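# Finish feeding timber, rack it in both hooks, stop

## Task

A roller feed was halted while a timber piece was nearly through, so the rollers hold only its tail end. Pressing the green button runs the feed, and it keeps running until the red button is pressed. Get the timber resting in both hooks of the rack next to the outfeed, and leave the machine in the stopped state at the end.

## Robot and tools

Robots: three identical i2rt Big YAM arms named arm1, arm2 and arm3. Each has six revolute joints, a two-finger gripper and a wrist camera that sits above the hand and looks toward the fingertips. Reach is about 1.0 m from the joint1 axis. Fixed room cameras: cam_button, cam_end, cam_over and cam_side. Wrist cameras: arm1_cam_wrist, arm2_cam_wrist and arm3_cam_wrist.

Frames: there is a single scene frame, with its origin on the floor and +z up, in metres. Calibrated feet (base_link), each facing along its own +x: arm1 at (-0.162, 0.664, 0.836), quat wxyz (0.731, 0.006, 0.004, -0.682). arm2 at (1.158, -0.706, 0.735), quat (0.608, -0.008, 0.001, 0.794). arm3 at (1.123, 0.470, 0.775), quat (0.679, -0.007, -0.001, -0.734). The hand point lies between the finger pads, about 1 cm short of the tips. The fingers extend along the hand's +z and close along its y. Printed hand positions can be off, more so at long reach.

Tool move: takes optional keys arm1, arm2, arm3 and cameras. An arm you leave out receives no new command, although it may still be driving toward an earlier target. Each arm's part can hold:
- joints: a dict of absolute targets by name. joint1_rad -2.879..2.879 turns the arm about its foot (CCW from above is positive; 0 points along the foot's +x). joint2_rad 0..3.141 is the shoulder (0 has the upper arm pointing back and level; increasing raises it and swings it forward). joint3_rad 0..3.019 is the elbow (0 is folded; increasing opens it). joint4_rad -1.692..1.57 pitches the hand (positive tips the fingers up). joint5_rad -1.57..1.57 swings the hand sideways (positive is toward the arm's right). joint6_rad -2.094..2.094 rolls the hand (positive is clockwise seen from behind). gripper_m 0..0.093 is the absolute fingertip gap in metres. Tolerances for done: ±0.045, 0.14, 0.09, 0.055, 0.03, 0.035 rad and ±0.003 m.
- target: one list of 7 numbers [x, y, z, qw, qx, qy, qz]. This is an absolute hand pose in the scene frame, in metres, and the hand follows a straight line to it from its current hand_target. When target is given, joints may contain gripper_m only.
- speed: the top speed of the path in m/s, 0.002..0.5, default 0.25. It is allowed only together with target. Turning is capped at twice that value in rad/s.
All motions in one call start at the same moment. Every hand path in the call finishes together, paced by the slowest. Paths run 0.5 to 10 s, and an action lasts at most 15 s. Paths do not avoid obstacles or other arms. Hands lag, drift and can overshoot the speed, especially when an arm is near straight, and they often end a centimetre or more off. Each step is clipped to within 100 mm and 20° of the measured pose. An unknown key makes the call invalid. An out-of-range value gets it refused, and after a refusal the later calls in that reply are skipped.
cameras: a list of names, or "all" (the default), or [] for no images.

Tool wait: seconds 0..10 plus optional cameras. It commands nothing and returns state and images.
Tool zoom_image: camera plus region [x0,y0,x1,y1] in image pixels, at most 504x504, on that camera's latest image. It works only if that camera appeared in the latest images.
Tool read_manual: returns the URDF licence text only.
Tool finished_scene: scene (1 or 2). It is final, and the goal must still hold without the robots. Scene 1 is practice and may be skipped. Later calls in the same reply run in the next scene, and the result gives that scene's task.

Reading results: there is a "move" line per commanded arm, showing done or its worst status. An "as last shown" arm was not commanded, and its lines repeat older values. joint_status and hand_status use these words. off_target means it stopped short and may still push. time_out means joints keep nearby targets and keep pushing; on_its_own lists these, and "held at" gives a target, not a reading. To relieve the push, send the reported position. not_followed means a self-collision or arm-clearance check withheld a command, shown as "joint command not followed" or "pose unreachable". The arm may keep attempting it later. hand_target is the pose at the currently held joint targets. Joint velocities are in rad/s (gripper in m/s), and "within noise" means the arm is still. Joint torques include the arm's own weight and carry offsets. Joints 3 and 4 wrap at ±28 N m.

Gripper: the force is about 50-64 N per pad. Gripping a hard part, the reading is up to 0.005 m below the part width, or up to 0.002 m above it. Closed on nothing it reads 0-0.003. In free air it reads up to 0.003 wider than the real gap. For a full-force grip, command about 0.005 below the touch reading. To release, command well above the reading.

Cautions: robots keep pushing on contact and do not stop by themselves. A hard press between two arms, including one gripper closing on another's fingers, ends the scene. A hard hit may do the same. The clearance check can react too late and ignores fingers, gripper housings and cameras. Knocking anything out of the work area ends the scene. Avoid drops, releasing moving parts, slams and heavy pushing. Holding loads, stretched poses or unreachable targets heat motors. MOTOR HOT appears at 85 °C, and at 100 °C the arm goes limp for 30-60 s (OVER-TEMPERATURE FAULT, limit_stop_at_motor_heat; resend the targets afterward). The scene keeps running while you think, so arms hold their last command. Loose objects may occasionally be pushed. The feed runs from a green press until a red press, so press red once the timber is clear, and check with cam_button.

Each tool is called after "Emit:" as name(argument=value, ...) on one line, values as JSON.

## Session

Emit:
move()

Scene clock: 0.00 s.
Joint torques (N m): no reading
Heat: arm1: hottest joint2_rad 29 °C; arm2: hottest joint1_rad 26 °C; arm3: hottest joint1_rad 28 °C.
Joint velocities: within noise
arm1.joint_positions: joint1_rad=+0.094 joint2_rad=+0.644 joint3_rad=+1.563 joint4_rad=-1.437 joint5_rad=-0.263 joint6_rad=-0.181 gripper_m=+0.09396
arm1.joint_status: not commanded
arm1.hand: x=-0.0869 y=+0.4653 z=+1.4305 quat_wxyz=(-0.427, -0.443, -0.741, +0.270) (m; scene frame)
arm1.hand_target: x=-0.0874 y=+0.4684 z=+1.4387 quat_wxyz=(-0.433, -0.439, -0.737, +0.277) (m; scene frame)
arm1.hand_status: not commanded
arm2.joint_positions: joint1_rad=+0.318 joint2_rad=+0.337 joint3_rad=+1.587 joint4_rad=-1.564 joint5_rad=+0.060 joint6_rad=+0.055 gripper_m=+0.09396
arm2.joint_status: not commanded
arm2.hand: x=+1.1380 y=-0.6587 z=+1.3411 quat_wxyz=(-0.285, +0.696, -0.420, -0.507) (m; scene frame)
arm2.hand_target: x=+1.1401 y=-0.6620 z=+1.3462 quat_wxyz=(-0.288, +0.692, -0.418, -0.514) (m; scene frame)
arm2.hand_status: not commanded
arm3.joint_positions: joint1_rad=-0.839 joint2_rad=+0.572 joint3_rad=+1.457 joint4_rad=-1.426 joint5_rad=-0.274 joint6_rad=+0.619 gripper_m=+0.09396
arm3.joint_status: not commanded
arm3.hand: x=+1.0077 y=+0.3249 z=+1.3418 quat_wxyz=(-0.390, -0.858, -0.083, +0.325) (m; scene frame)
arm3.hand_target: x=+1.0097 y=+0.3264 z=+1.3520 quat_wxyz=(-0.395, -0.851, -0.084, +0.334) (m; scene frame)
arm3.hand_status: not commanded
pictures: arm1_cam_wrist, arm2_cam_wrist, arm3_cam_wrist, cam_button, cam_end, cam_over, cam_side

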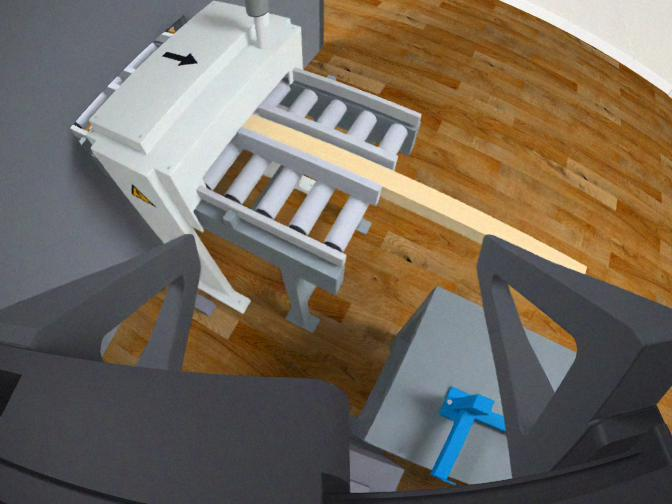

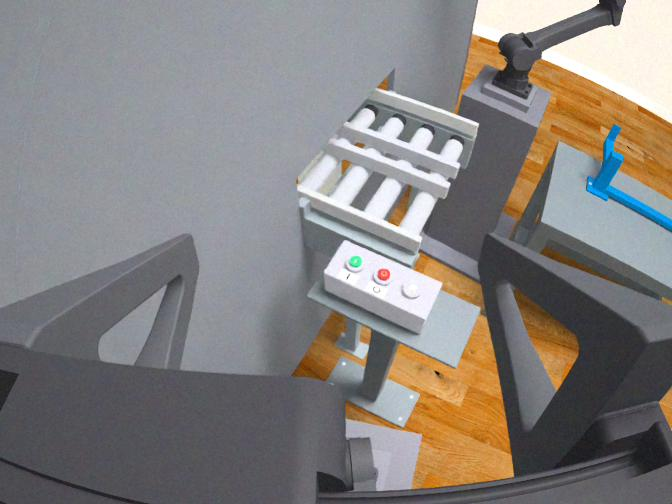

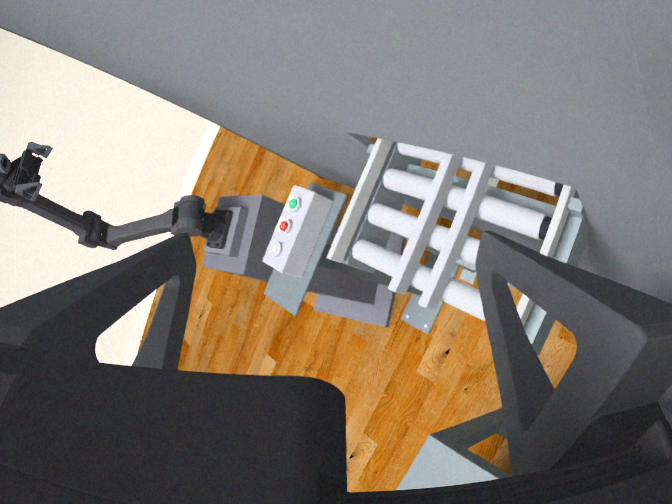

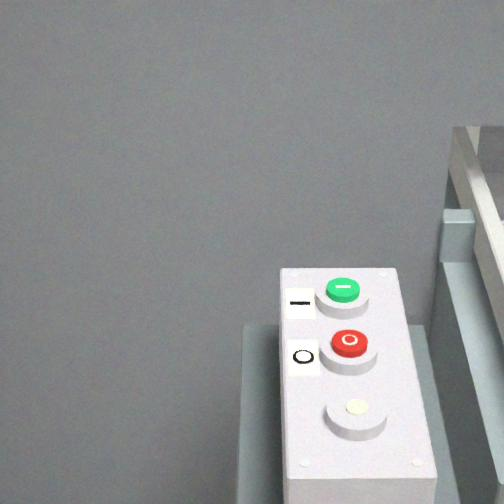

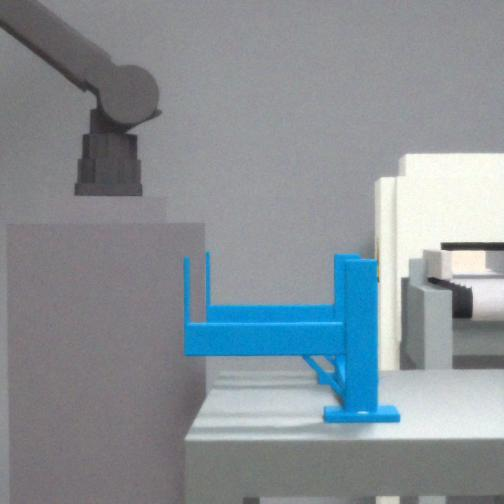

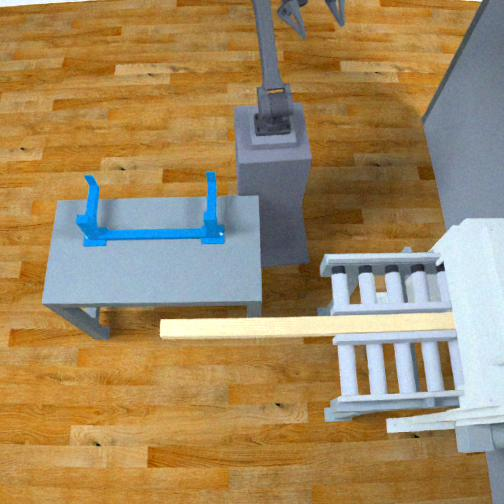

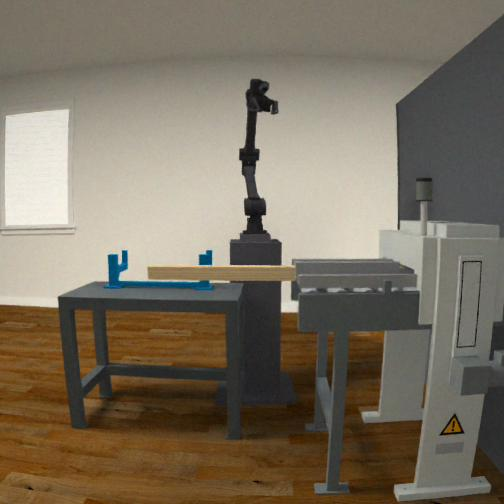

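Emit:
move(arm1={"target":[-0.085,-0.02,0.87,0,1,0,0],"speed":0.4}, arm2={"target":[0.975,-0.38,0.92,0,0.7071,-0.7071,0],"joints":{"gripper_m":0},"speed":0.4})

Emit:
zoom_image(camera="cam_side", region=[90, 180, 350, 320])

Scene clock: 4.03 s.
Joint torques (N m): arm1=[-0.21 -27.46 12.79 -0.18 0 0.08] | arm2=[-0.56 -8.94 11.82 0.29 0.01 0.17] | arm3=[0.5 4.54 6.76 1.94 -0.03 -0.05]
Heat: arm1: hottest joint2_rad 29 °C; arm2: hottest joint1_rad 26 °C; arm3: hottest joint1_rad 28 °C.
move: arm1 off_target; arm2 off_target
Joint velocities: within noise
arm1.joint_positions: joint1_rad=+0.046 joint2_rad=+2.247 joint3_rad=+1.960 joint4_rad=-1.297 joint5_rad=+0.006 joint6_rad=+1.673 gripper_m=+0.09396
arm1.joint_status: not commanded
arm1.hand: x=-0.0854 y=-0.0066 z=+0.8556 quat_wxyz=(+0.014, -1.000, -0.007, +0.003) (m; scene frame)
arm1.hand_target: x=-0.0852 y=-0.0194 z=+0.8702 quat_wxyz=(-0.001, -1.000, +0.000, +0.000) (m; scene frame)
arm1.hand_status: off_target (0.020 m and 1.8 deg from the pose sent, 0.741 m and 127.4 deg at the start)
arm2.joint_positions: joint1_rad=+0.257 joint2_rad=+1.319 joint3_rad=+1.057 joint4_rad=-1.357 joint5_rad=-0.003 joint6_rad=+0.497 gripper_m=+0.00017
arm2.joint_status: all done
arm2.hand: x=+0.9827 y=-0.3996 z=+0.8997 quat_wxyz=(+0.008, +0.714, -0.699, +0.031) (m; scene frame)
arm2.hand_target: x=+0.9756 y=-0.3811 z=+0.9203 quat_wxyz=(+0.000, +0.707, -0.707, +0.000) (m; scene frame)
arm2.hand_status: off_target (0.029 m and 3.8 deg from the pose sent, 0.531 m and 75.7 deg at the start)
arm3: as last shown
pictures: arm1_cam_wrist, arm2_cam_wrist, arm3_cam_wrist, cam_button, cam_end, cam_over, cam_side

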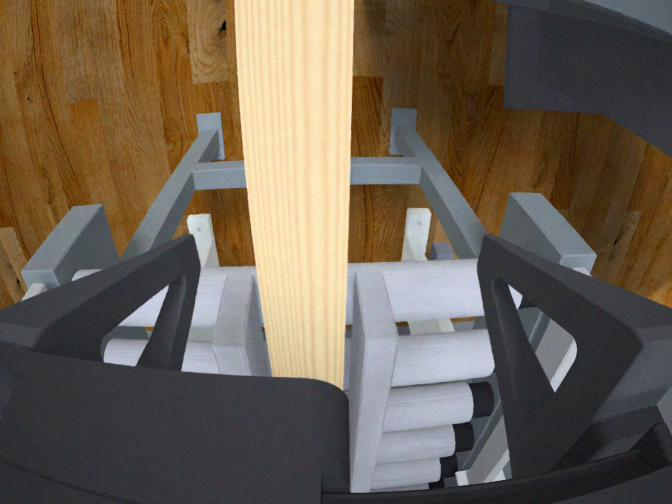

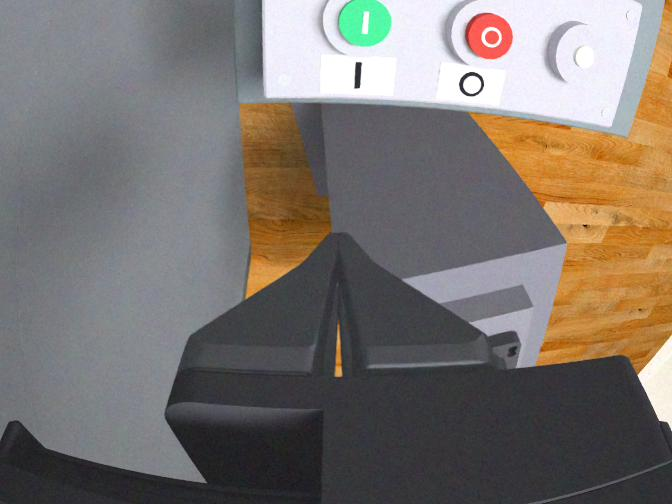

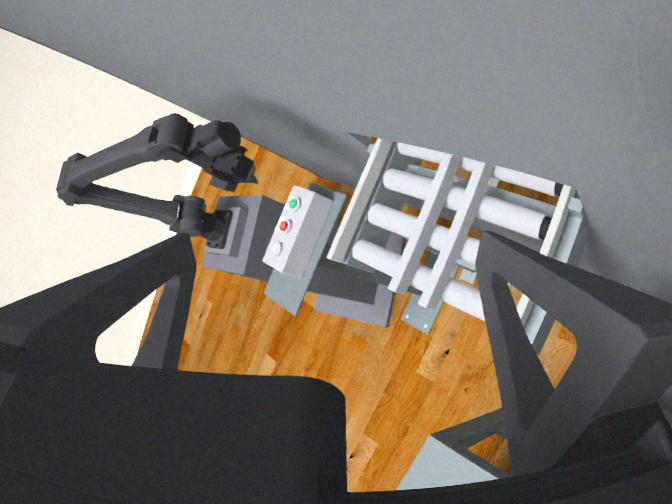

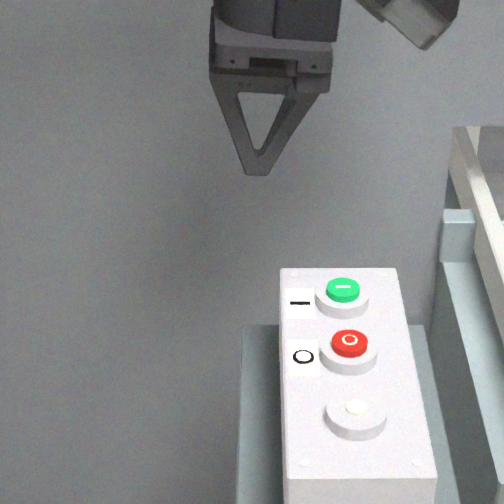

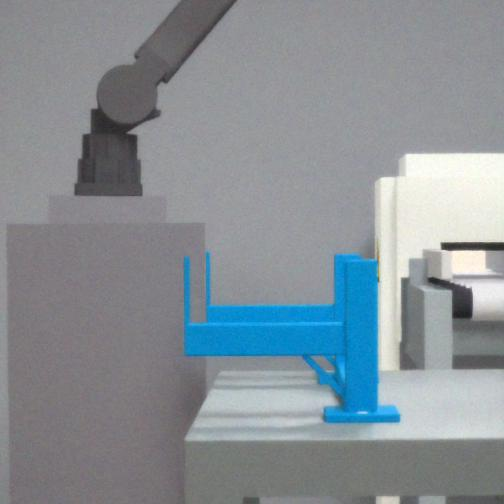

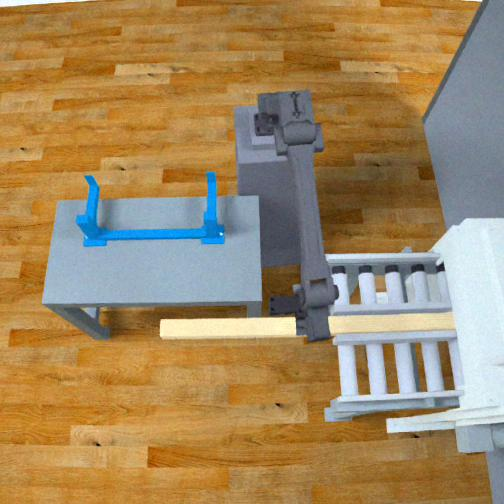

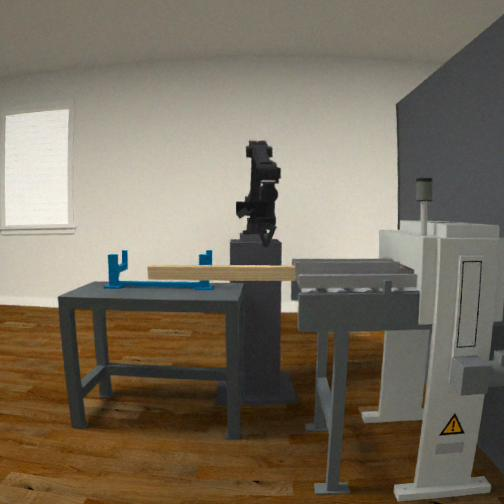

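Scaled by 1.938 from the camera's 504x504 image, which has a finer 720x720 frame.

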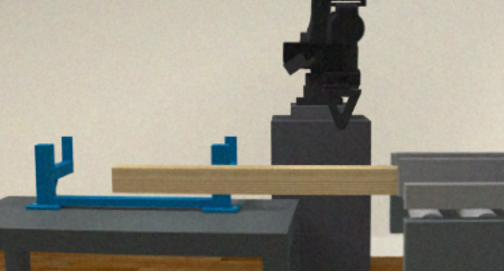

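Emit:
move(arm1={"target":[-0.08,-0.02,0.73,0,1,0,0],"speed":0.2}, arm2={"target":[0.993,-0.348,0.848,0,0.7071,-0.7071,0],"speed":0.2}, cameras=["arm1_cam_wrist","arm2_cam_wrist","cam_button","cam_side"])

Emit:
zoom_image(camera="cam_button", region=[230, 170, 430, 370])

Emit:
zoom_image(camera="cam_side", region=[180, 180, 360, 320])

Scene clock: 5.80 s.
Joint torques (N m): arm1=[1.67 -27.87 8.13 0.95 -0.04 0.11] | arm2=[-0.26 -8.53 6.87 0.73 -0.02 -0.06] | arm3=[0.56 4.54 6.78 1.94 -0.03 -0.05]
Heat: arm1: hottest joint2_rad 29 °C; arm2: hottest joint1_rad 26 °C; arm3: hottest joint1_rad 28 °C.
move: arm1 done; arm2 done
Joint velocities: within noise
arm1.joint_positions: joint1_rad=+0.046 joint2_rad=+2.416 joint3_rad=+1.921 joint4_rad=-1.076 joint5_rad=+0.006 joint6_rad=+1.680 gripper_m=+0.09396
arm1.joint_status: not commanded
arm1.hand: x=-0.0839 y=-0.0159 z=+0.7298 quat_wxyz=(+0.007, -1.000, -0.003, +0.002) (m; scene frame)
arm1.hand_target: x=-0.0801 y=-0.0200 z=+0.7301 quat_wxyz=(+0.000, -1.000, +0.000, +0.000) (m; scene frame)
arm1.hand_status: done (0.006 m and 1.0 deg from the pose sent, 0.126 m and 1.8 deg at the start)
arm2.joint_positions: joint1_rad=+0.175 joint2_rad=+1.419 joint3_rad=+1.040 joint4_rad=-1.161 joint5_rad=-0.004 joint6_rad=+0.443 gripper_m=+0.00017
arm2.joint_status: not commanded
arm2.hand: x=+0.9899 y=-0.3473 z=+0.8575 quat_wxyz=(-0.003, +0.705, -0.709, -0.007) (m; scene frame)
arm2.hand_target: x=+0.9930 y=-0.3481 z=+0.8483 quat_wxyz=(+0.000, +0.707, -0.707, +0.000) (m; scene frame)
arm2.hand_status: done (0.010 m and 1.0 deg from the pose sent, 0.074 m and 3.8 deg at the start)
arm3: as last shown
pictures: arm1_cam_wrist, arm2_cam_wrist, cam_button, cam_side

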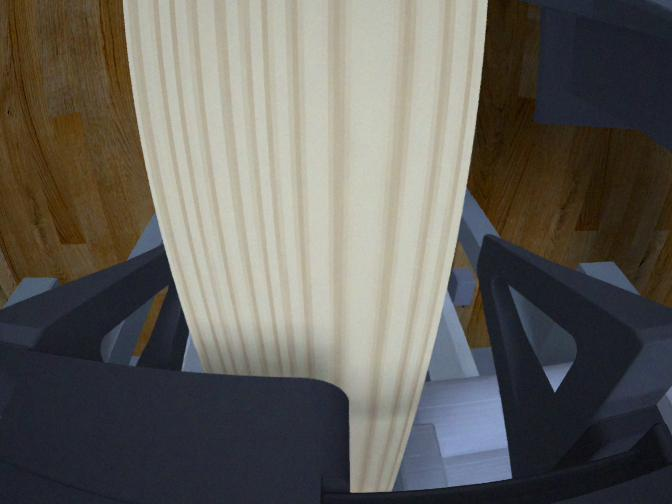

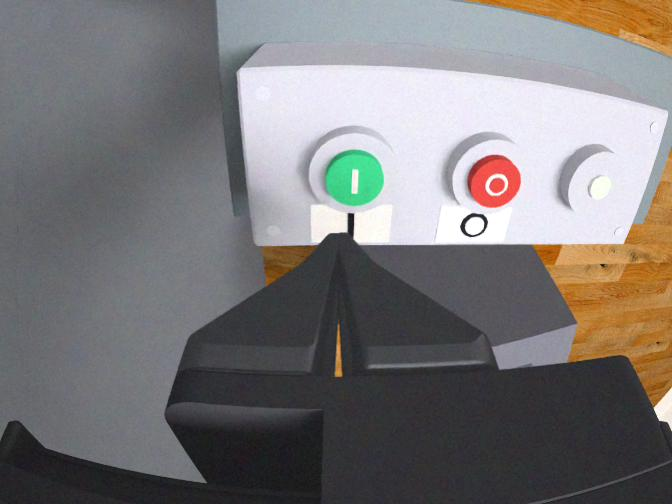

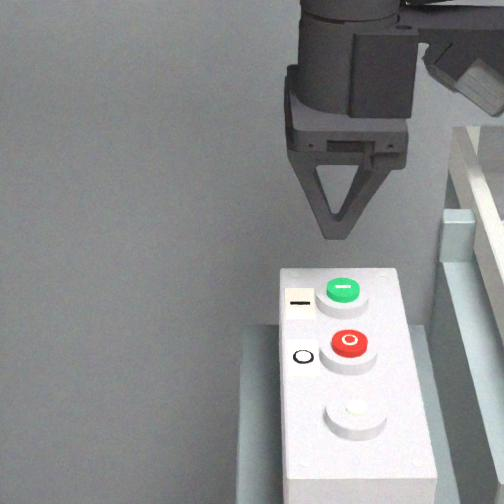

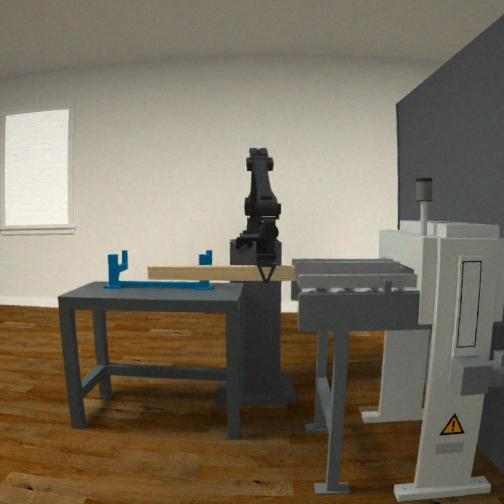

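Scaled by 2.520 from the camera's 504x504 image, which has a finer 720x720 frame.

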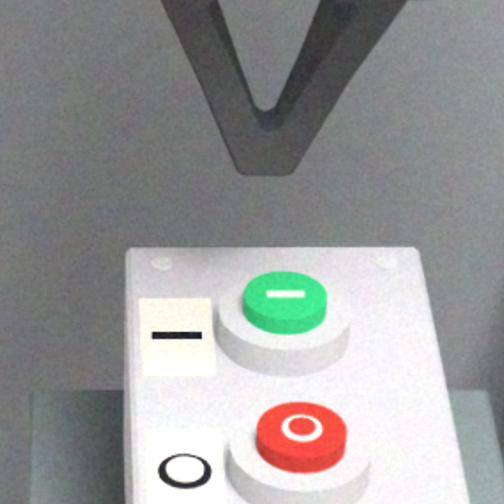

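Scaled by 2.800 from the camera's 504x504 image, which has a finer 720x720 frame.

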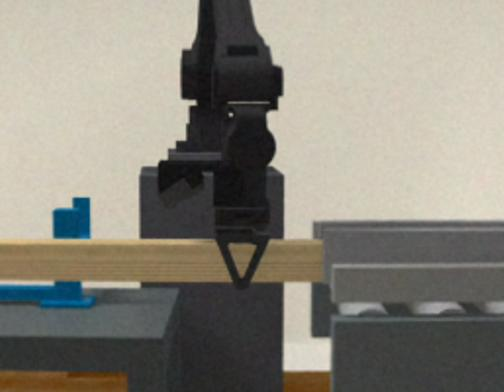

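Emit:
move(arm1={"joints":{"gripper_m":0.04}}, cameras=["arm1_cam_wrist"])

Emit:
move(arm1={"target":[-0.125,-0.025,0.80,0,1,0,0],"speed":0.12}, arm2={"target":[0.999,-0.346,0.78,0,0.7071,-0.7071,0],"speed":0.12}, cameras=["cam_button","cam_side","cam_over"])

Scene clock: 6.53 s.
Joint torques (N m): arm1=[1.55 -28.4 8.7 0.35 0 0.05] | arm2=[-0.5 -8.64 6.87 0.72 -0.01 -0.09] | arm3=[0.56 4.48 6.76 1.92 -0.03 -0.05]
Heat: arm1: hottest joint2_rad 29 °C; arm2: hottest joint1_rad 26 °C; arm3: hottest joint1_rad 28 °C.
move: arm1 off_target
Joint velocities: within noise
arm1.joint_positions: joint1_rad=+0.046 joint2_rad=+2.416 joint3_rad=+1.921 joint4_rad=-1.063 joint5_rad=+0.006 joint6_rad=+1.684 gripper_m=+0.04953
arm1.joint_status: gripper_m off_target (ended at +0.04956, target +0.04000)
arm1.hand: x=-0.0835 y=-0.0189 z=+0.7297 quat_wxyz=(+0.001, -1.000, -0.001, +0.001) (m; scene frame)
arm1.hand_target: x=-0.0802 y=-0.0200 z=+0.7300 quat_wxyz=(+0.000, -1.000, +0.000, +0.000) (m; scene frame)
arm1.hand_status: not commanded
arm2, arm3: as last shown
arm2.joint_positions: joint1_rad=+0.175 joint2_rad=+1.419 joint3_rad=+1.040 joint4_rad=-1.161 joint5_rad=-0.004 joint6_rad=+0.442 gripper_m=+0.00017
pictures: arm1_cam_wrist

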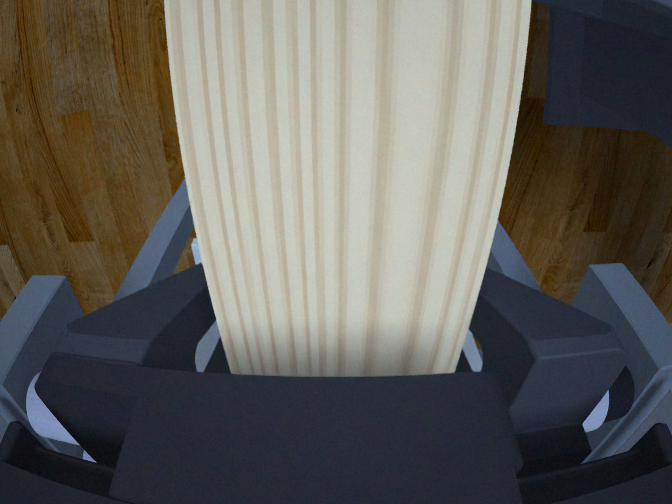

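Scene clock: 8.10 s.
Joint torques (N m): arm1=[1.03 -35.14 10.29 -1.44 -0.19 -0.23] | arm2=[-0.97 -5.95 4.15 2.19 0.09 -0.07] | arm3=[0.5 4.54 6.76 1.94 -0.03 -0.05]
Heat: arm1: hottest joint2_rad 30 °C; arm2: hottest joint1_rad 26 °C; arm3: hottest joint1_rad 28 °C.
move: arm1 off_target; arm2 off_target
Joint velocities: within noise
arm1.joint_positions: joint1_rad=-0.020 joint2_rad=+2.400 joint3_rad=+1.921 joint4_rad=-1.134 joint5_rad=+0.010 joint6_rad=+1.642 gripper_m=+0.04965
arm1.joint_status: not commanded
arm1.hand: x=-0.1301 y=-0.0088 z=+0.7406 quat_wxyz=(+0.029, -1.000, +0.010, +0.006) (m; scene frame)
arm1.hand_target: x=-0.1251 y=-0.0239 z=+0.7982 quat_wxyz=(+0.000, -1.000, +0.000, +0.000) (m; scene frame)
arm1.hand_status: off_target (0.062 m and 3.6 deg from the pose sent, 0.082 m and 0.2 deg at the start)
arm2.joint_positions: joint1_rad=+0.167 joint2_rad=+1.463 joint3_rad=+0.968 joint4_rad=-1.005 joint5_rad=-0.008 joint6_rad=+0.428 gripper_m=+0.00017
arm2.joint_status: not commanded
arm2.hand: x=+0.9891 y=-0.3394 z=+0.8171 quat_wxyz=(-0.009, +0.708, -0.706, -0.027) (m; scene frame)
arm2.hand_target: x=+0.9995 y=-0.3485 z=+0.7828 quat_wxyz=(+0.000, +0.707, -0.707, +0.000) (m; scene frame)
arm2.hand_status: off_target (0.039 m and 3.2 deg from the pose sent, 0.078 m and 0.9 deg at the start)
arm3: as last shown
pictures: cam_button, cam_over, cam_side

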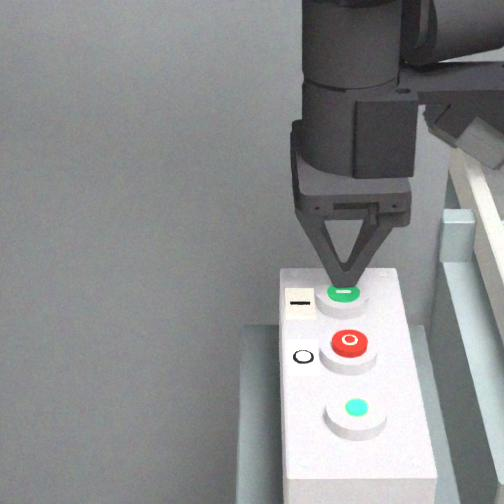

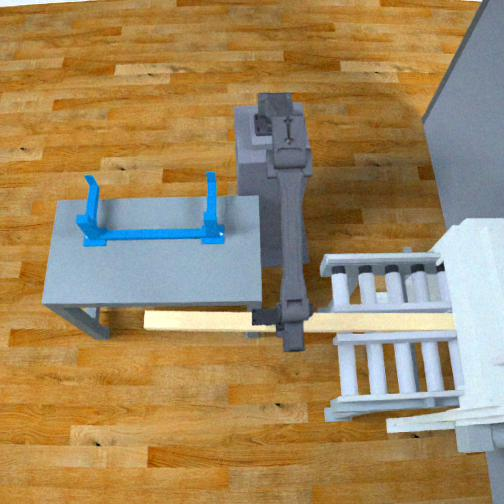

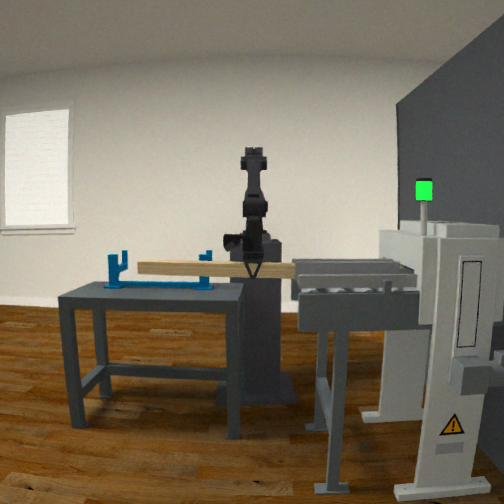

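Emit:
move(arm1={"target":[-0.20,-0.025,0.82,0,1,0,0],"speed":0.12}, arm2={"target":[1.047,-0.352,0.88,0,0.7071,-0.7071,0],"speed":0.3}, cameras=["cam_side","cam_over"])

Emit:
move(arm2={"target":[1.051,-0.348,0.845,0,0.7071,-0.7071,0],"speed":0.15}, cameras=["cam_button","arm2_cam_wrist","cam_side"])

Scene clock: 9.57 s.
Joint torques (N m): arm1=[1.49 -35.49 11.17 -1.5 -0.37 -0.46] | arm2=[-0.79 -9 11.55 -0.25 0.05 -0.08] | arm3=[0.5 4.48 6.76 1.94 -0.03 -0.05]
Heat: arm1: hottest joint2_rad 31 °C; arm2: hottest joint1_rad 26 °C; arm3: hottest joint1_rad 28 °C.
move: arm1 off_target; arm2 off_target
Joint velocities: within noise
arm1.joint_positions: joint1_rad=-0.131 joint2_rad=+2.391 joint3_rad=+1.921 joint4_rad=-1.164 joint5_rad=+0.015 joint6_rad=+1.555 gripper_m=+0.04965
arm1.joint_status: not commanded
arm1.hand: x=-0.2057 y=-0.0027 z=+0.7466 quat_wxyz=(+0.040, -0.999, +0.023, +0.005) (m; scene frame)
arm1.hand_target: x=-0.2000 y=-0.0229 z=+0.8176 quat_wxyz=(-0.001, -1.000, +0.000, +0.001) (m; scene frame)
arm1.hand_status: off_target (0.077 m and 5.3 deg from the pose sent, 0.107 m and 3.6 deg at the start)
arm2.joint_positions: joint1_rad=+0.044 joint2_rad=+1.345 joint3_rad=+0.971 joint4_rad=-1.231 joint5_rad=-0.007 joint6_rad=+0.313 gripper_m=+0.00017
arm2.joint_status: not commanded
arm2.hand: x=+1.0505 y=-0.3704 z=+0.8600 quat_wxyz=(+0.011, +0.704, -0.709, +0.022) (m; scene frame)
arm2.hand_target: x=+1.0474 y=-0.3530 z=+0.8800 quat_wxyz=(+0.000, +0.707, -0.707, +0.000) (m; scene frame)
arm2.hand_status: off_target (0.027 m and 2.8 deg from the pose sent, 0.086 m and 3.2 deg at the start)
arm3: as last shown
pictures: cam_over, cam_side

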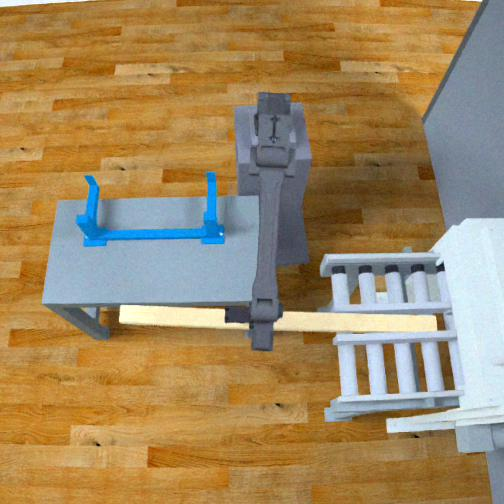

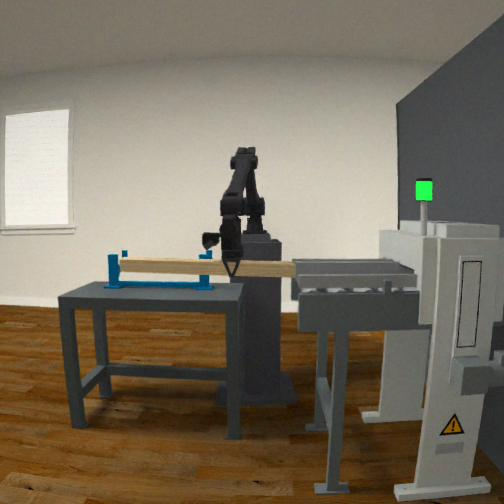

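Scene clock: 10.53 s.
Joint torques (N m): arm1=[1.08 -35.25 10.8 -1.78 -0.37 -0.46] | arm2=[-0.73 -7.47 7.54 0.7 0.04 -0.07] | arm3=[0.5 4.54 6.76 1.92 -0.03 -0.05]
Heat: arm1: hottest joint2_rad 31 °C; arm2: hottest joint1_rad 26 °C; arm3: hottest joint1_rad 28 °C.
move: arm2 done
Joint velocities: within noise
arm1, arm3: as last shown
arm2.joint_positions: joint1_rad=+0.034 joint2_rad=+1.369 joint3_rad=+0.971 joint4_rad=-1.150 joint5_rad=-0.007 joint6_rad=+0.300 gripper_m=+0.00017
arm2.joint_status: not commanded
arm2.hand: x=+1.0483 y=-0.3506 z=+0.8515 quat_wxyz=(-0.002, +0.706, -0.708, -0.004) (m; scene frame)
arm2.hand_target: x=+1.0511 y=-0.3482 z=+0.8451 quat_wxyz=(+0.000, +0.707, -0.707, +0.000) (m; scene frame)
arm2.hand_status: done (0.007 m and 0.5 deg from the pose sent, 0.027 m and 2.8 deg at the start)
pictures: arm2_cam_wrist, cam_button, cam_side

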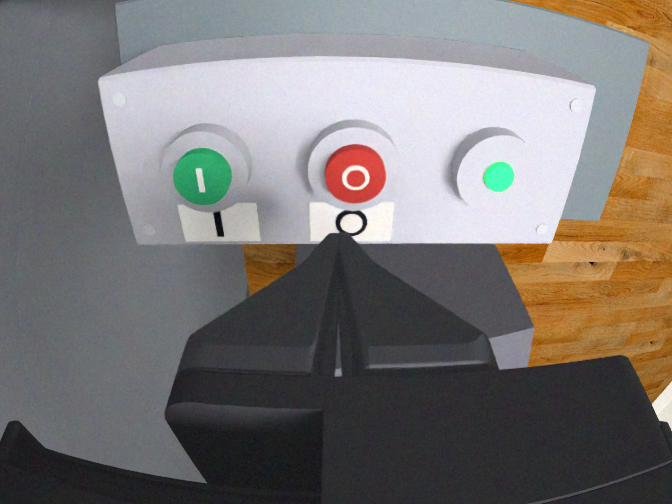

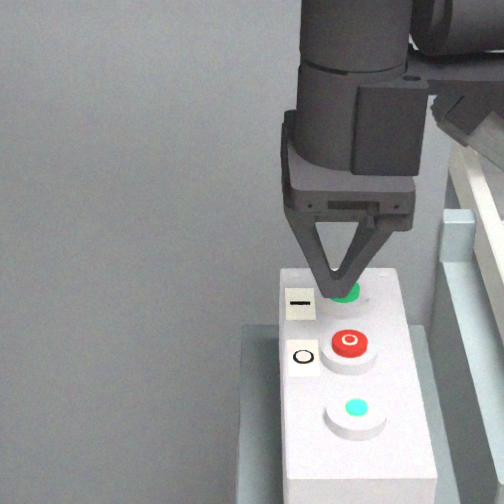

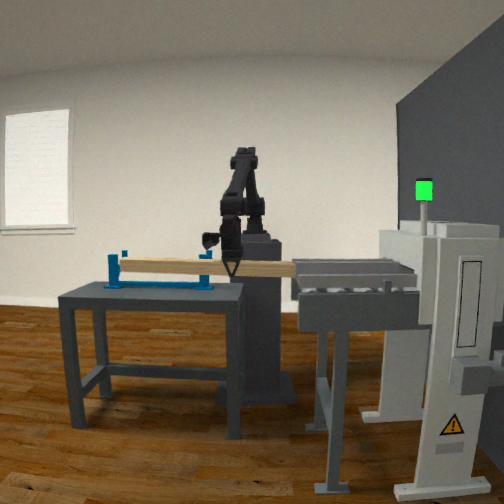

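Emit:
move(arm1={"joints":{"joint2_rad":2.13}}, arm2={"target":[1.057,-0.342,0.78,0,0.7071,-0.7071,0],"speed":0.12}, cameras=["cam_button","cam_over","cam_side"])

Scene clock: 12.20 s.
Joint torques (N m): arm1=[1.67 -33.14 12.26 0.1 -0.34 -0.14] | arm2=[-1.08 -4.78 4.26 2.13 0.11 -0.09] | arm3=[0.5 4.48 6.76 1.92 -0.03 -0.05]
Heat: arm1: hottest joint2_rad 32 °C; arm2: hottest joint1_rad 26 °C; arm3: hottest joint1_rad 28 °C.
move: arm1 done; arm2 off_target
Joint velocities: within noise
arm1.joint_positions: joint1_rad=-0.131 joint2_rad=+2.201 joint3_rad=+1.919 joint4_rad=-1.197 joint5_rad=+0.013 joint6_rad=+1.526 gripper_m=+0.04964
arm1.joint_status: all done
arm1.hand: x=-0.2069 y=-0.0240 z=+0.8710 quat_wxyz=(-0.038, -0.999, +0.008, +0.008) (m; scene frame)
arm1.hand_target: x=-0.2010 y=-0.0385 z=+0.9329 quat_wxyz=(-0.086, -0.996, +0.000, +0.005) (m; scene frame)
arm1.hand_status: not commanded
arm2.joint_positions: joint1_rad=+0.021 joint2_rad=+1.423 joint3_rad=+0.923 joint4_rad=-1.001 joint5_rad=-0.011 joint6_rad=+0.281 gripper_m=+0.00017
arm2.joint_status: not commanded
arm2.hand: x=+1.0483 y=-0.3346 z=+0.8167 quat_wxyz=(-0.012, +0.708, -0.706, -0.025) (m; scene frame)
arm2.hand_target: x=+1.0573 y=-0.3447 z=+0.7828 quat_wxyz=(+0.000, +0.707, -0.707, +0.000) (m; scene frame)
arm2.hand_status: off_target (0.038 m and 3.3 deg from the pose sent, 0.073 m and 0.5 deg at the start)
arm3: as last shown
pictures: cam_button, cam_over, cam_side

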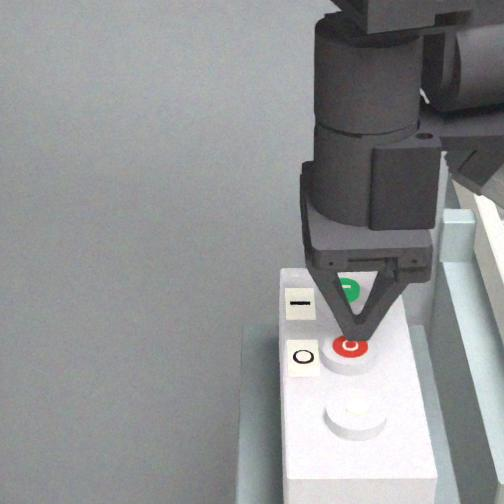

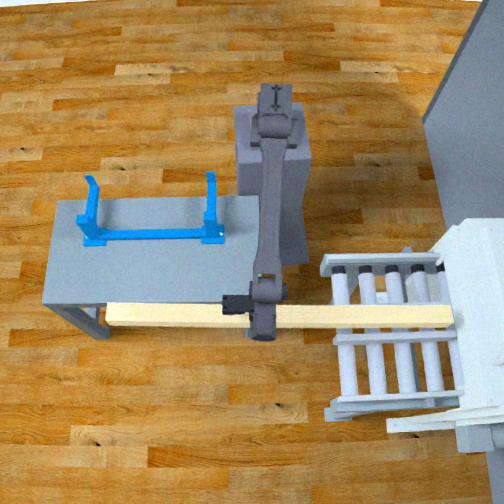

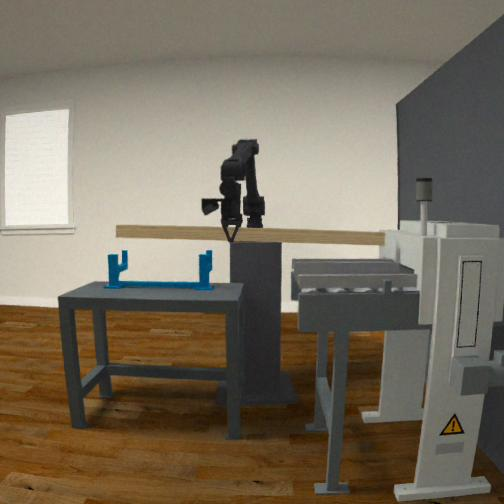

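Emit:
move(arm1={"target":[-0.58,0.412,0.98,0.03,0.9995,0,-0.01],"speed":0.18}, arm2={"target":[1.05,-0.38,0.95,0,0.7071,-0.7071,0],"speed":0.1}, cameras=["cam_side","cam_over","cam_end","cam_button","arm1_cam_wrist"])

Scene clock: 16.73 s.
Joint torques (N m): arm1=[0.91 -21.54 13.79 -0.8 -0.29 -0.1] | arm2=[0.97 -8.12 12.1 -0.21 0.11 0.18] | arm3=[0.5 4.54 6.76 1.92 -0.03 -0.05]
Heat: arm1: hottest joint2_rad 33 °C; arm2: hottest joint1_rad 26 °C; arm3: hottest joint1_rad 28 °C.
move: arm1 off_target; arm2 off_target
Joint velocities: within noise
arm1.joint_positions: joint1_rad=-1.125 joint2_rad=+1.662 joint3_rad=+1.249 joint4_rad=-1.184 joint5_rad=-0.046 joint6_rad=+0.533 gripper_m=+0.04965
arm1.joint_status: not commanded
arm1.hand: x=-0.5650 y=+0.4259 z=+0.9345 quat_wxyz=(-0.006, -1.000, +0.009, -0.024) (m; scene frame)
arm1.hand_target: x=-0.5780 y=+0.4132 z=+0.9795 quat_wxyz=(-0.030, -0.999, +0.000, +0.010) (m; scene frame)
arm1.hand_status: off_target (0.050 m and 4.9 deg from the pose sent, 0.584 m and 1.3 deg at the start)
arm2.joint_positions: joint1_rad=+0.041 joint2_rad=+1.233 joint3_rad=+1.051 joint4_rad=-1.431 joint5_rad=-0.010 joint6_rad=+0.302 gripper_m=+0.00017
arm2.joint_status: not commanded
arm2.hand: x=+1.0575 y=-0.3932 z=+0.9261 quat_wxyz=(+0.015, +0.707, -0.706, +0.025) (m; scene frame)
arm2.hand_target: x=+1.0503 y=-0.3810 z=+0.9499 quat_wxyz=(+0.000, +0.707, -0.707, +0.000) (m; scene frame)
arm2.hand_status: off_target (0.028 m and 3.3 deg from the pose sent, 0.141 m and 3.3 deg at the start)
arm3.joint_positions: joint1_rad=-0.839 joint2_rad=+0.572 joint3_rad=+1.457 joint4_rad=-1.426 joint5_rad=-0.274 joint6_rad=+0.619 gripper_m=+0.09396
arm3.joint_status: not commanded
arm3.hand: x=+1.0077 y=+0.3249 z=+1.3418 quat_wxyz=(-0.390, -0.858, -0.083, +0.325) (m; scene frame)
arm3.hand_target: x=+1.0097 y=+0.3264 z=+1.3520 quat_wxyz=(-0.395, -0.851, -0.084, +0.334) (m; scene frame)
arm3.hand_status: not commanded
pictures: arm1_cam_wrist, cam_button, cam_end, cam_over, cam_side

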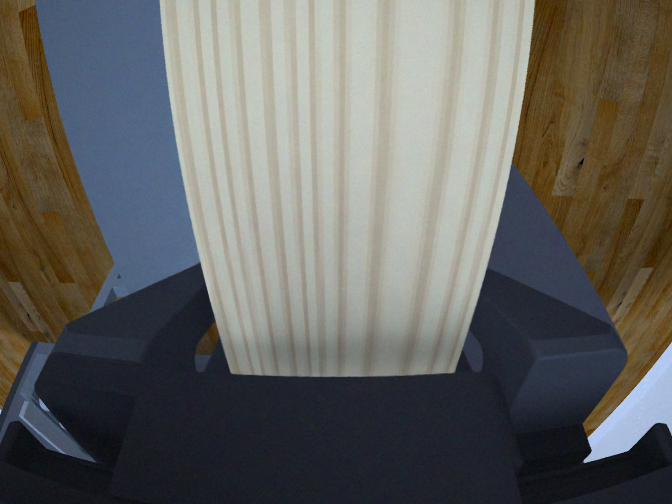

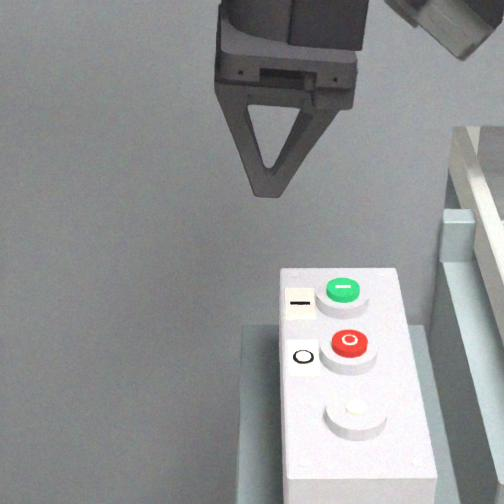

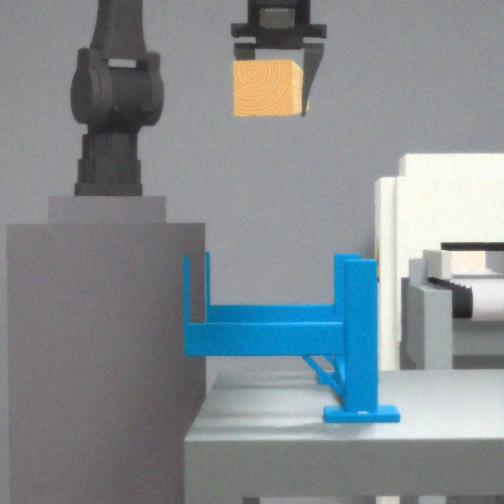

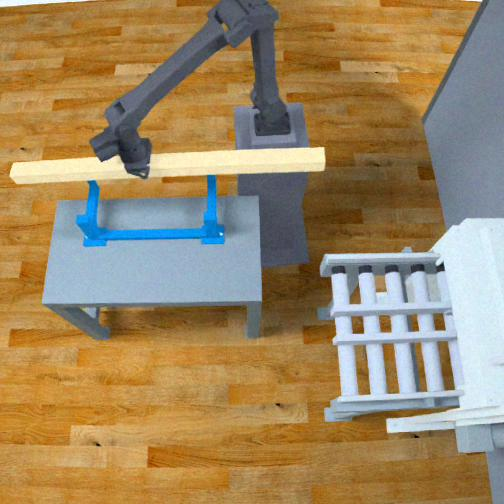

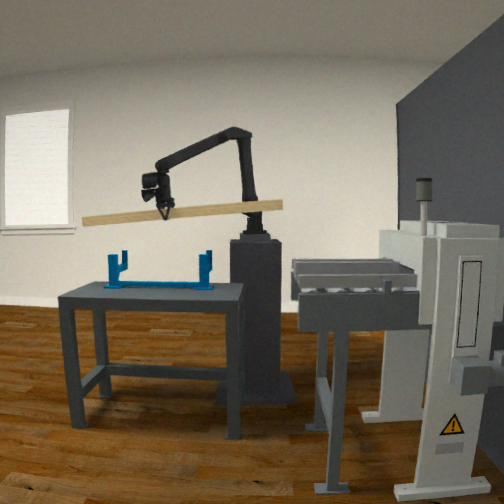

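Emit:
move(arm1={"target":[-0.585,0.406,0.875,0.03,0.998,-0.012,-0.05],"speed":0.12}, cameras=["cam_side","cam_over","cam_end"])

Scene clock: 18.40 s.
Joint torques (N m): arm1=[1.79 -21.77 9.2 0.61 -0.15 0.08] | arm2=[0.5 -8.59 12.11 -0.23 0.11 0.15] | arm3=[0.5 4.54 6.75 1.92 -0.03 -0.05]
Heat: arm1: hottest joint2_rad 33 °C; arm2: hottest joint1_rad 26 °C; arm3: hottest joint1_rad 28 °C.
move: arm1 off_target
Joint velocities: within noise
arm1.joint_positions: joint1_rad=-1.104 joint2_rad=+1.761 joint3_rad=+1.120 joint4_rad=-0.870 joint5_rad=-0.007 joint6_rad=+0.559 gripper_m=+0.04964
arm1.joint_status: not commanded
arm1.hand: x=-0.5746 y=+0.4175 z=+0.8475 quat_wxyz=(-0.011, -1.000, +0.011, +0.023) (m; scene frame)
arm1.hand_target: x=-0.5845 y=+0.4062 z=+0.8749 quat_wxyz=(-0.030, -0.998, +0.012, +0.050) (m; scene frame)
arm1.hand_status: off_target (0.032 m and 3.8 deg from the pose sent, 0.066 m and 8.9 deg at the start)
arm2, arm3: as last shown
arm2.joint_positions: joint1_rad=+0.041 joint2_rad=+1.233 joint3_rad=+1.051 joint4_rad=-1.432 joint5_rad=-0.010 joint6_rad=+0.302 gripper_m=+0.00017
arm2.hand: x=+1.0576 y=-0.3933 z=+0.9261 quat_wxyz=(+0.014, +0.707, -0.706, +0.025) (m; scene frame)
pictures: cam_end, cam_over, cam_side

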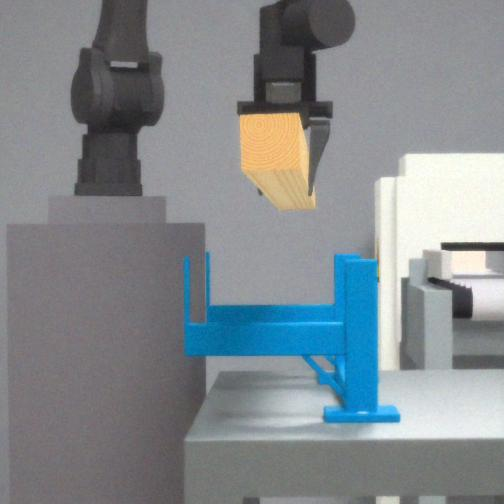

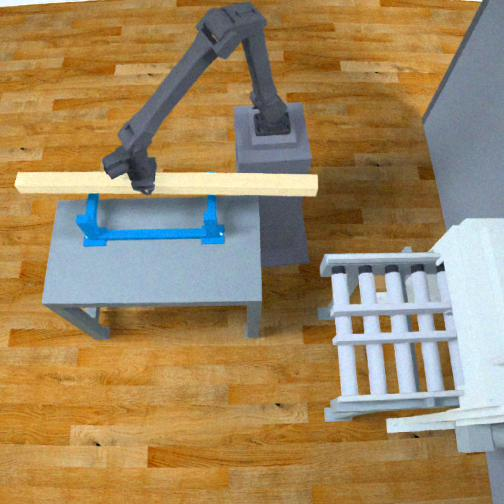

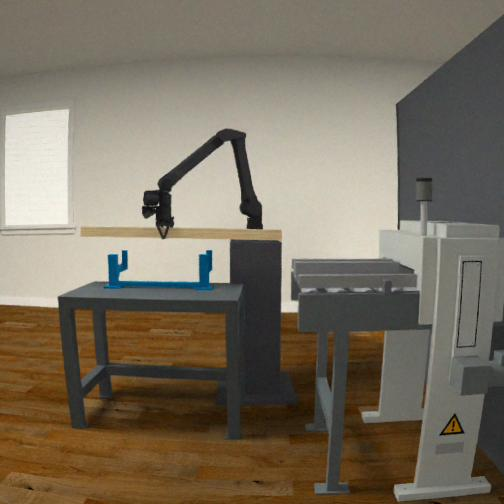

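Emit:
move(arm1={"target":[-0.585,0.408,0.78,0.03,0.998,-0.002,-0.045],"speed":0.12}, cameras=["cam_side","cam_over","cam_end"])

Emit:
zoom_image(camera="cam_side", region=[60, 200, 300, 310])

Scene clock: 19.83 s.
Joint torques (N m): arm1=[0.79 -22.83 7.16 0.8 -0.3 -0.19] | arm2=[0.79 -8.35 12.14 -0.23 0.11 0.14] | arm3=[0.5 4.54 6.78 1.92 -0.03 -0.05]
Heat: arm1: hottest joint2_rad 33 °C; arm2: hottest joint1_rad 26 °C; arm3: hottest joint1_rad 28 °C.
move: arm1 off_target
Joint velocities: within noise
arm1.joint_positions: joint1_rad=-1.104 joint2_rad=+1.929 joint3_rad=+1.060 joint4_rad=-0.642 joint5_rad=-0.010 joint6_rad=+0.558 gripper_m=+0.04964
arm1.joint_status: not commanded
arm1.hand: x=-0.5729 y=+0.4192 z=+0.7559 quat_wxyz=(-0.012, -1.000, +0.010, +0.022) (m; scene frame)
arm1.hand_target: x=-0.5846 y=+0.4082 z=+0.7798 quat_wxyz=(-0.030, -0.999, +0.002, +0.045) (m; scene frame)
arm1.hand_status: off_target (0.029 m and 3.5 deg from the pose sent, 0.069 m and 3.5 deg at the start)
arm2, arm3: as last shown
pictures: cam_end, cam_over, cam_side

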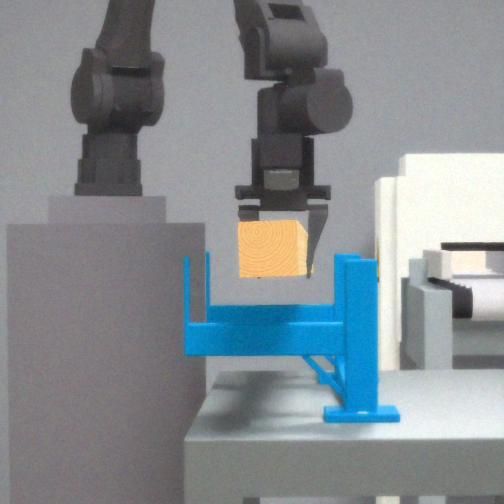

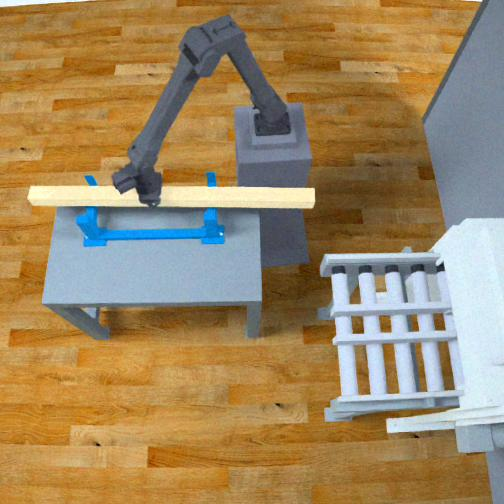

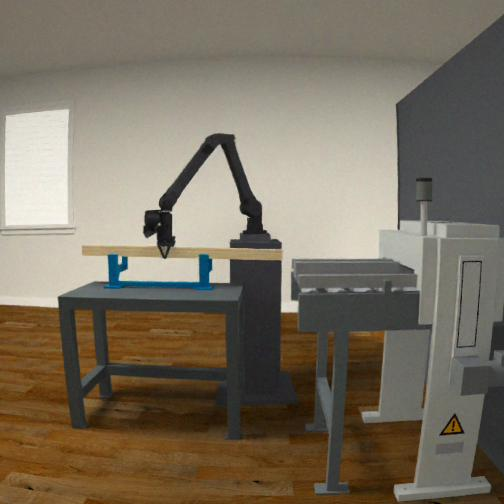

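Scaled by 2.100 from the camera's 504x504 image, which has a finer 720x720 frame.

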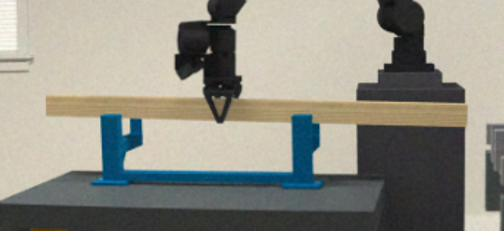

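Emit:
move(arm1={"target":[-0.585,0.408,0.75,0.03,0.998,-0.002,-0.038],"speed":0.08}, cameras=["cam_side","cam_end"])

Emit:
zoom_image(camera="cam_side", region=[60, 200, 300, 310])

Scene clock: 21.27 s.
Joint torques (N m): arm1=[0.62 -22.42 6.31 0.72 -0.29 -0.17] | arm2=[0.97 -8.35 12.15 -0.18 0.11 0.15] | arm3=[0.5 4.54 6.76 1.92 -0.03 -0.05]
Heat: arm1: hottest joint2_rad 33 °C; arm2: hottest joint3_rad 27 °C; arm3: hottest joint1_rad 28 °C.
move: arm1 off_target
Joint velocities: within noise
arm1.joint_positions: joint1_rad=-1.104 joint2_rad=+1.994 joint3_rad=+1.060 joint4_rad=-0.587 joint5_rad=-0.017 joint6_rad=+0.556 gripper_m=+0.04964
arm1.joint_status: not commanded
arm1.hand: x=-0.5718 y=+0.4189 z=+0.7272 quat_wxyz=(-0.013, -1.000, +0.009, +0.016) (m; scene frame)
arm1.hand_target: x=-0.5847 y=+0.4081 z=+0.7498 quat_wxyz=(-0.030, -0.999, +0.002, +0.038) (m; scene frame)
arm1.hand_status: off_target (0.029 m and 3.3 deg from the pose sent, 0.018 m and 2.9 deg at the start)
arm2, arm3: as last shown
pictures: cam_end, cam_side

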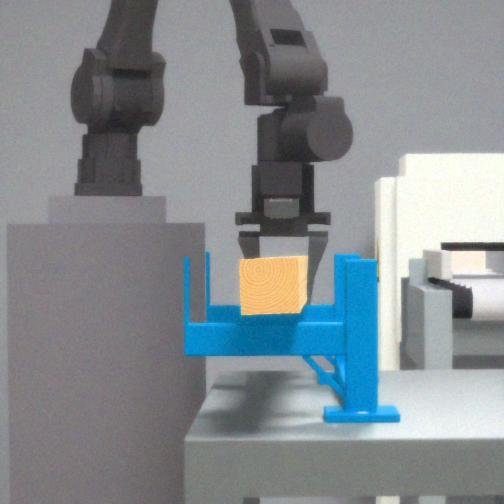

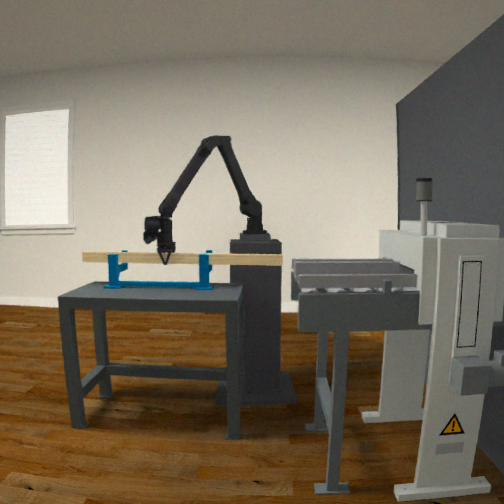

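Scaled by 2.100 from the camera's 504x504 image, which has a finer 720x720 frame.

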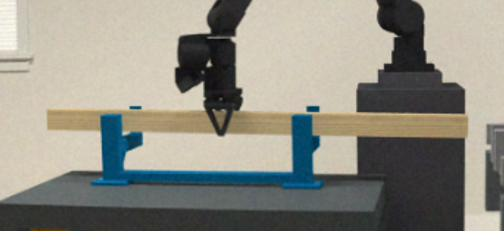

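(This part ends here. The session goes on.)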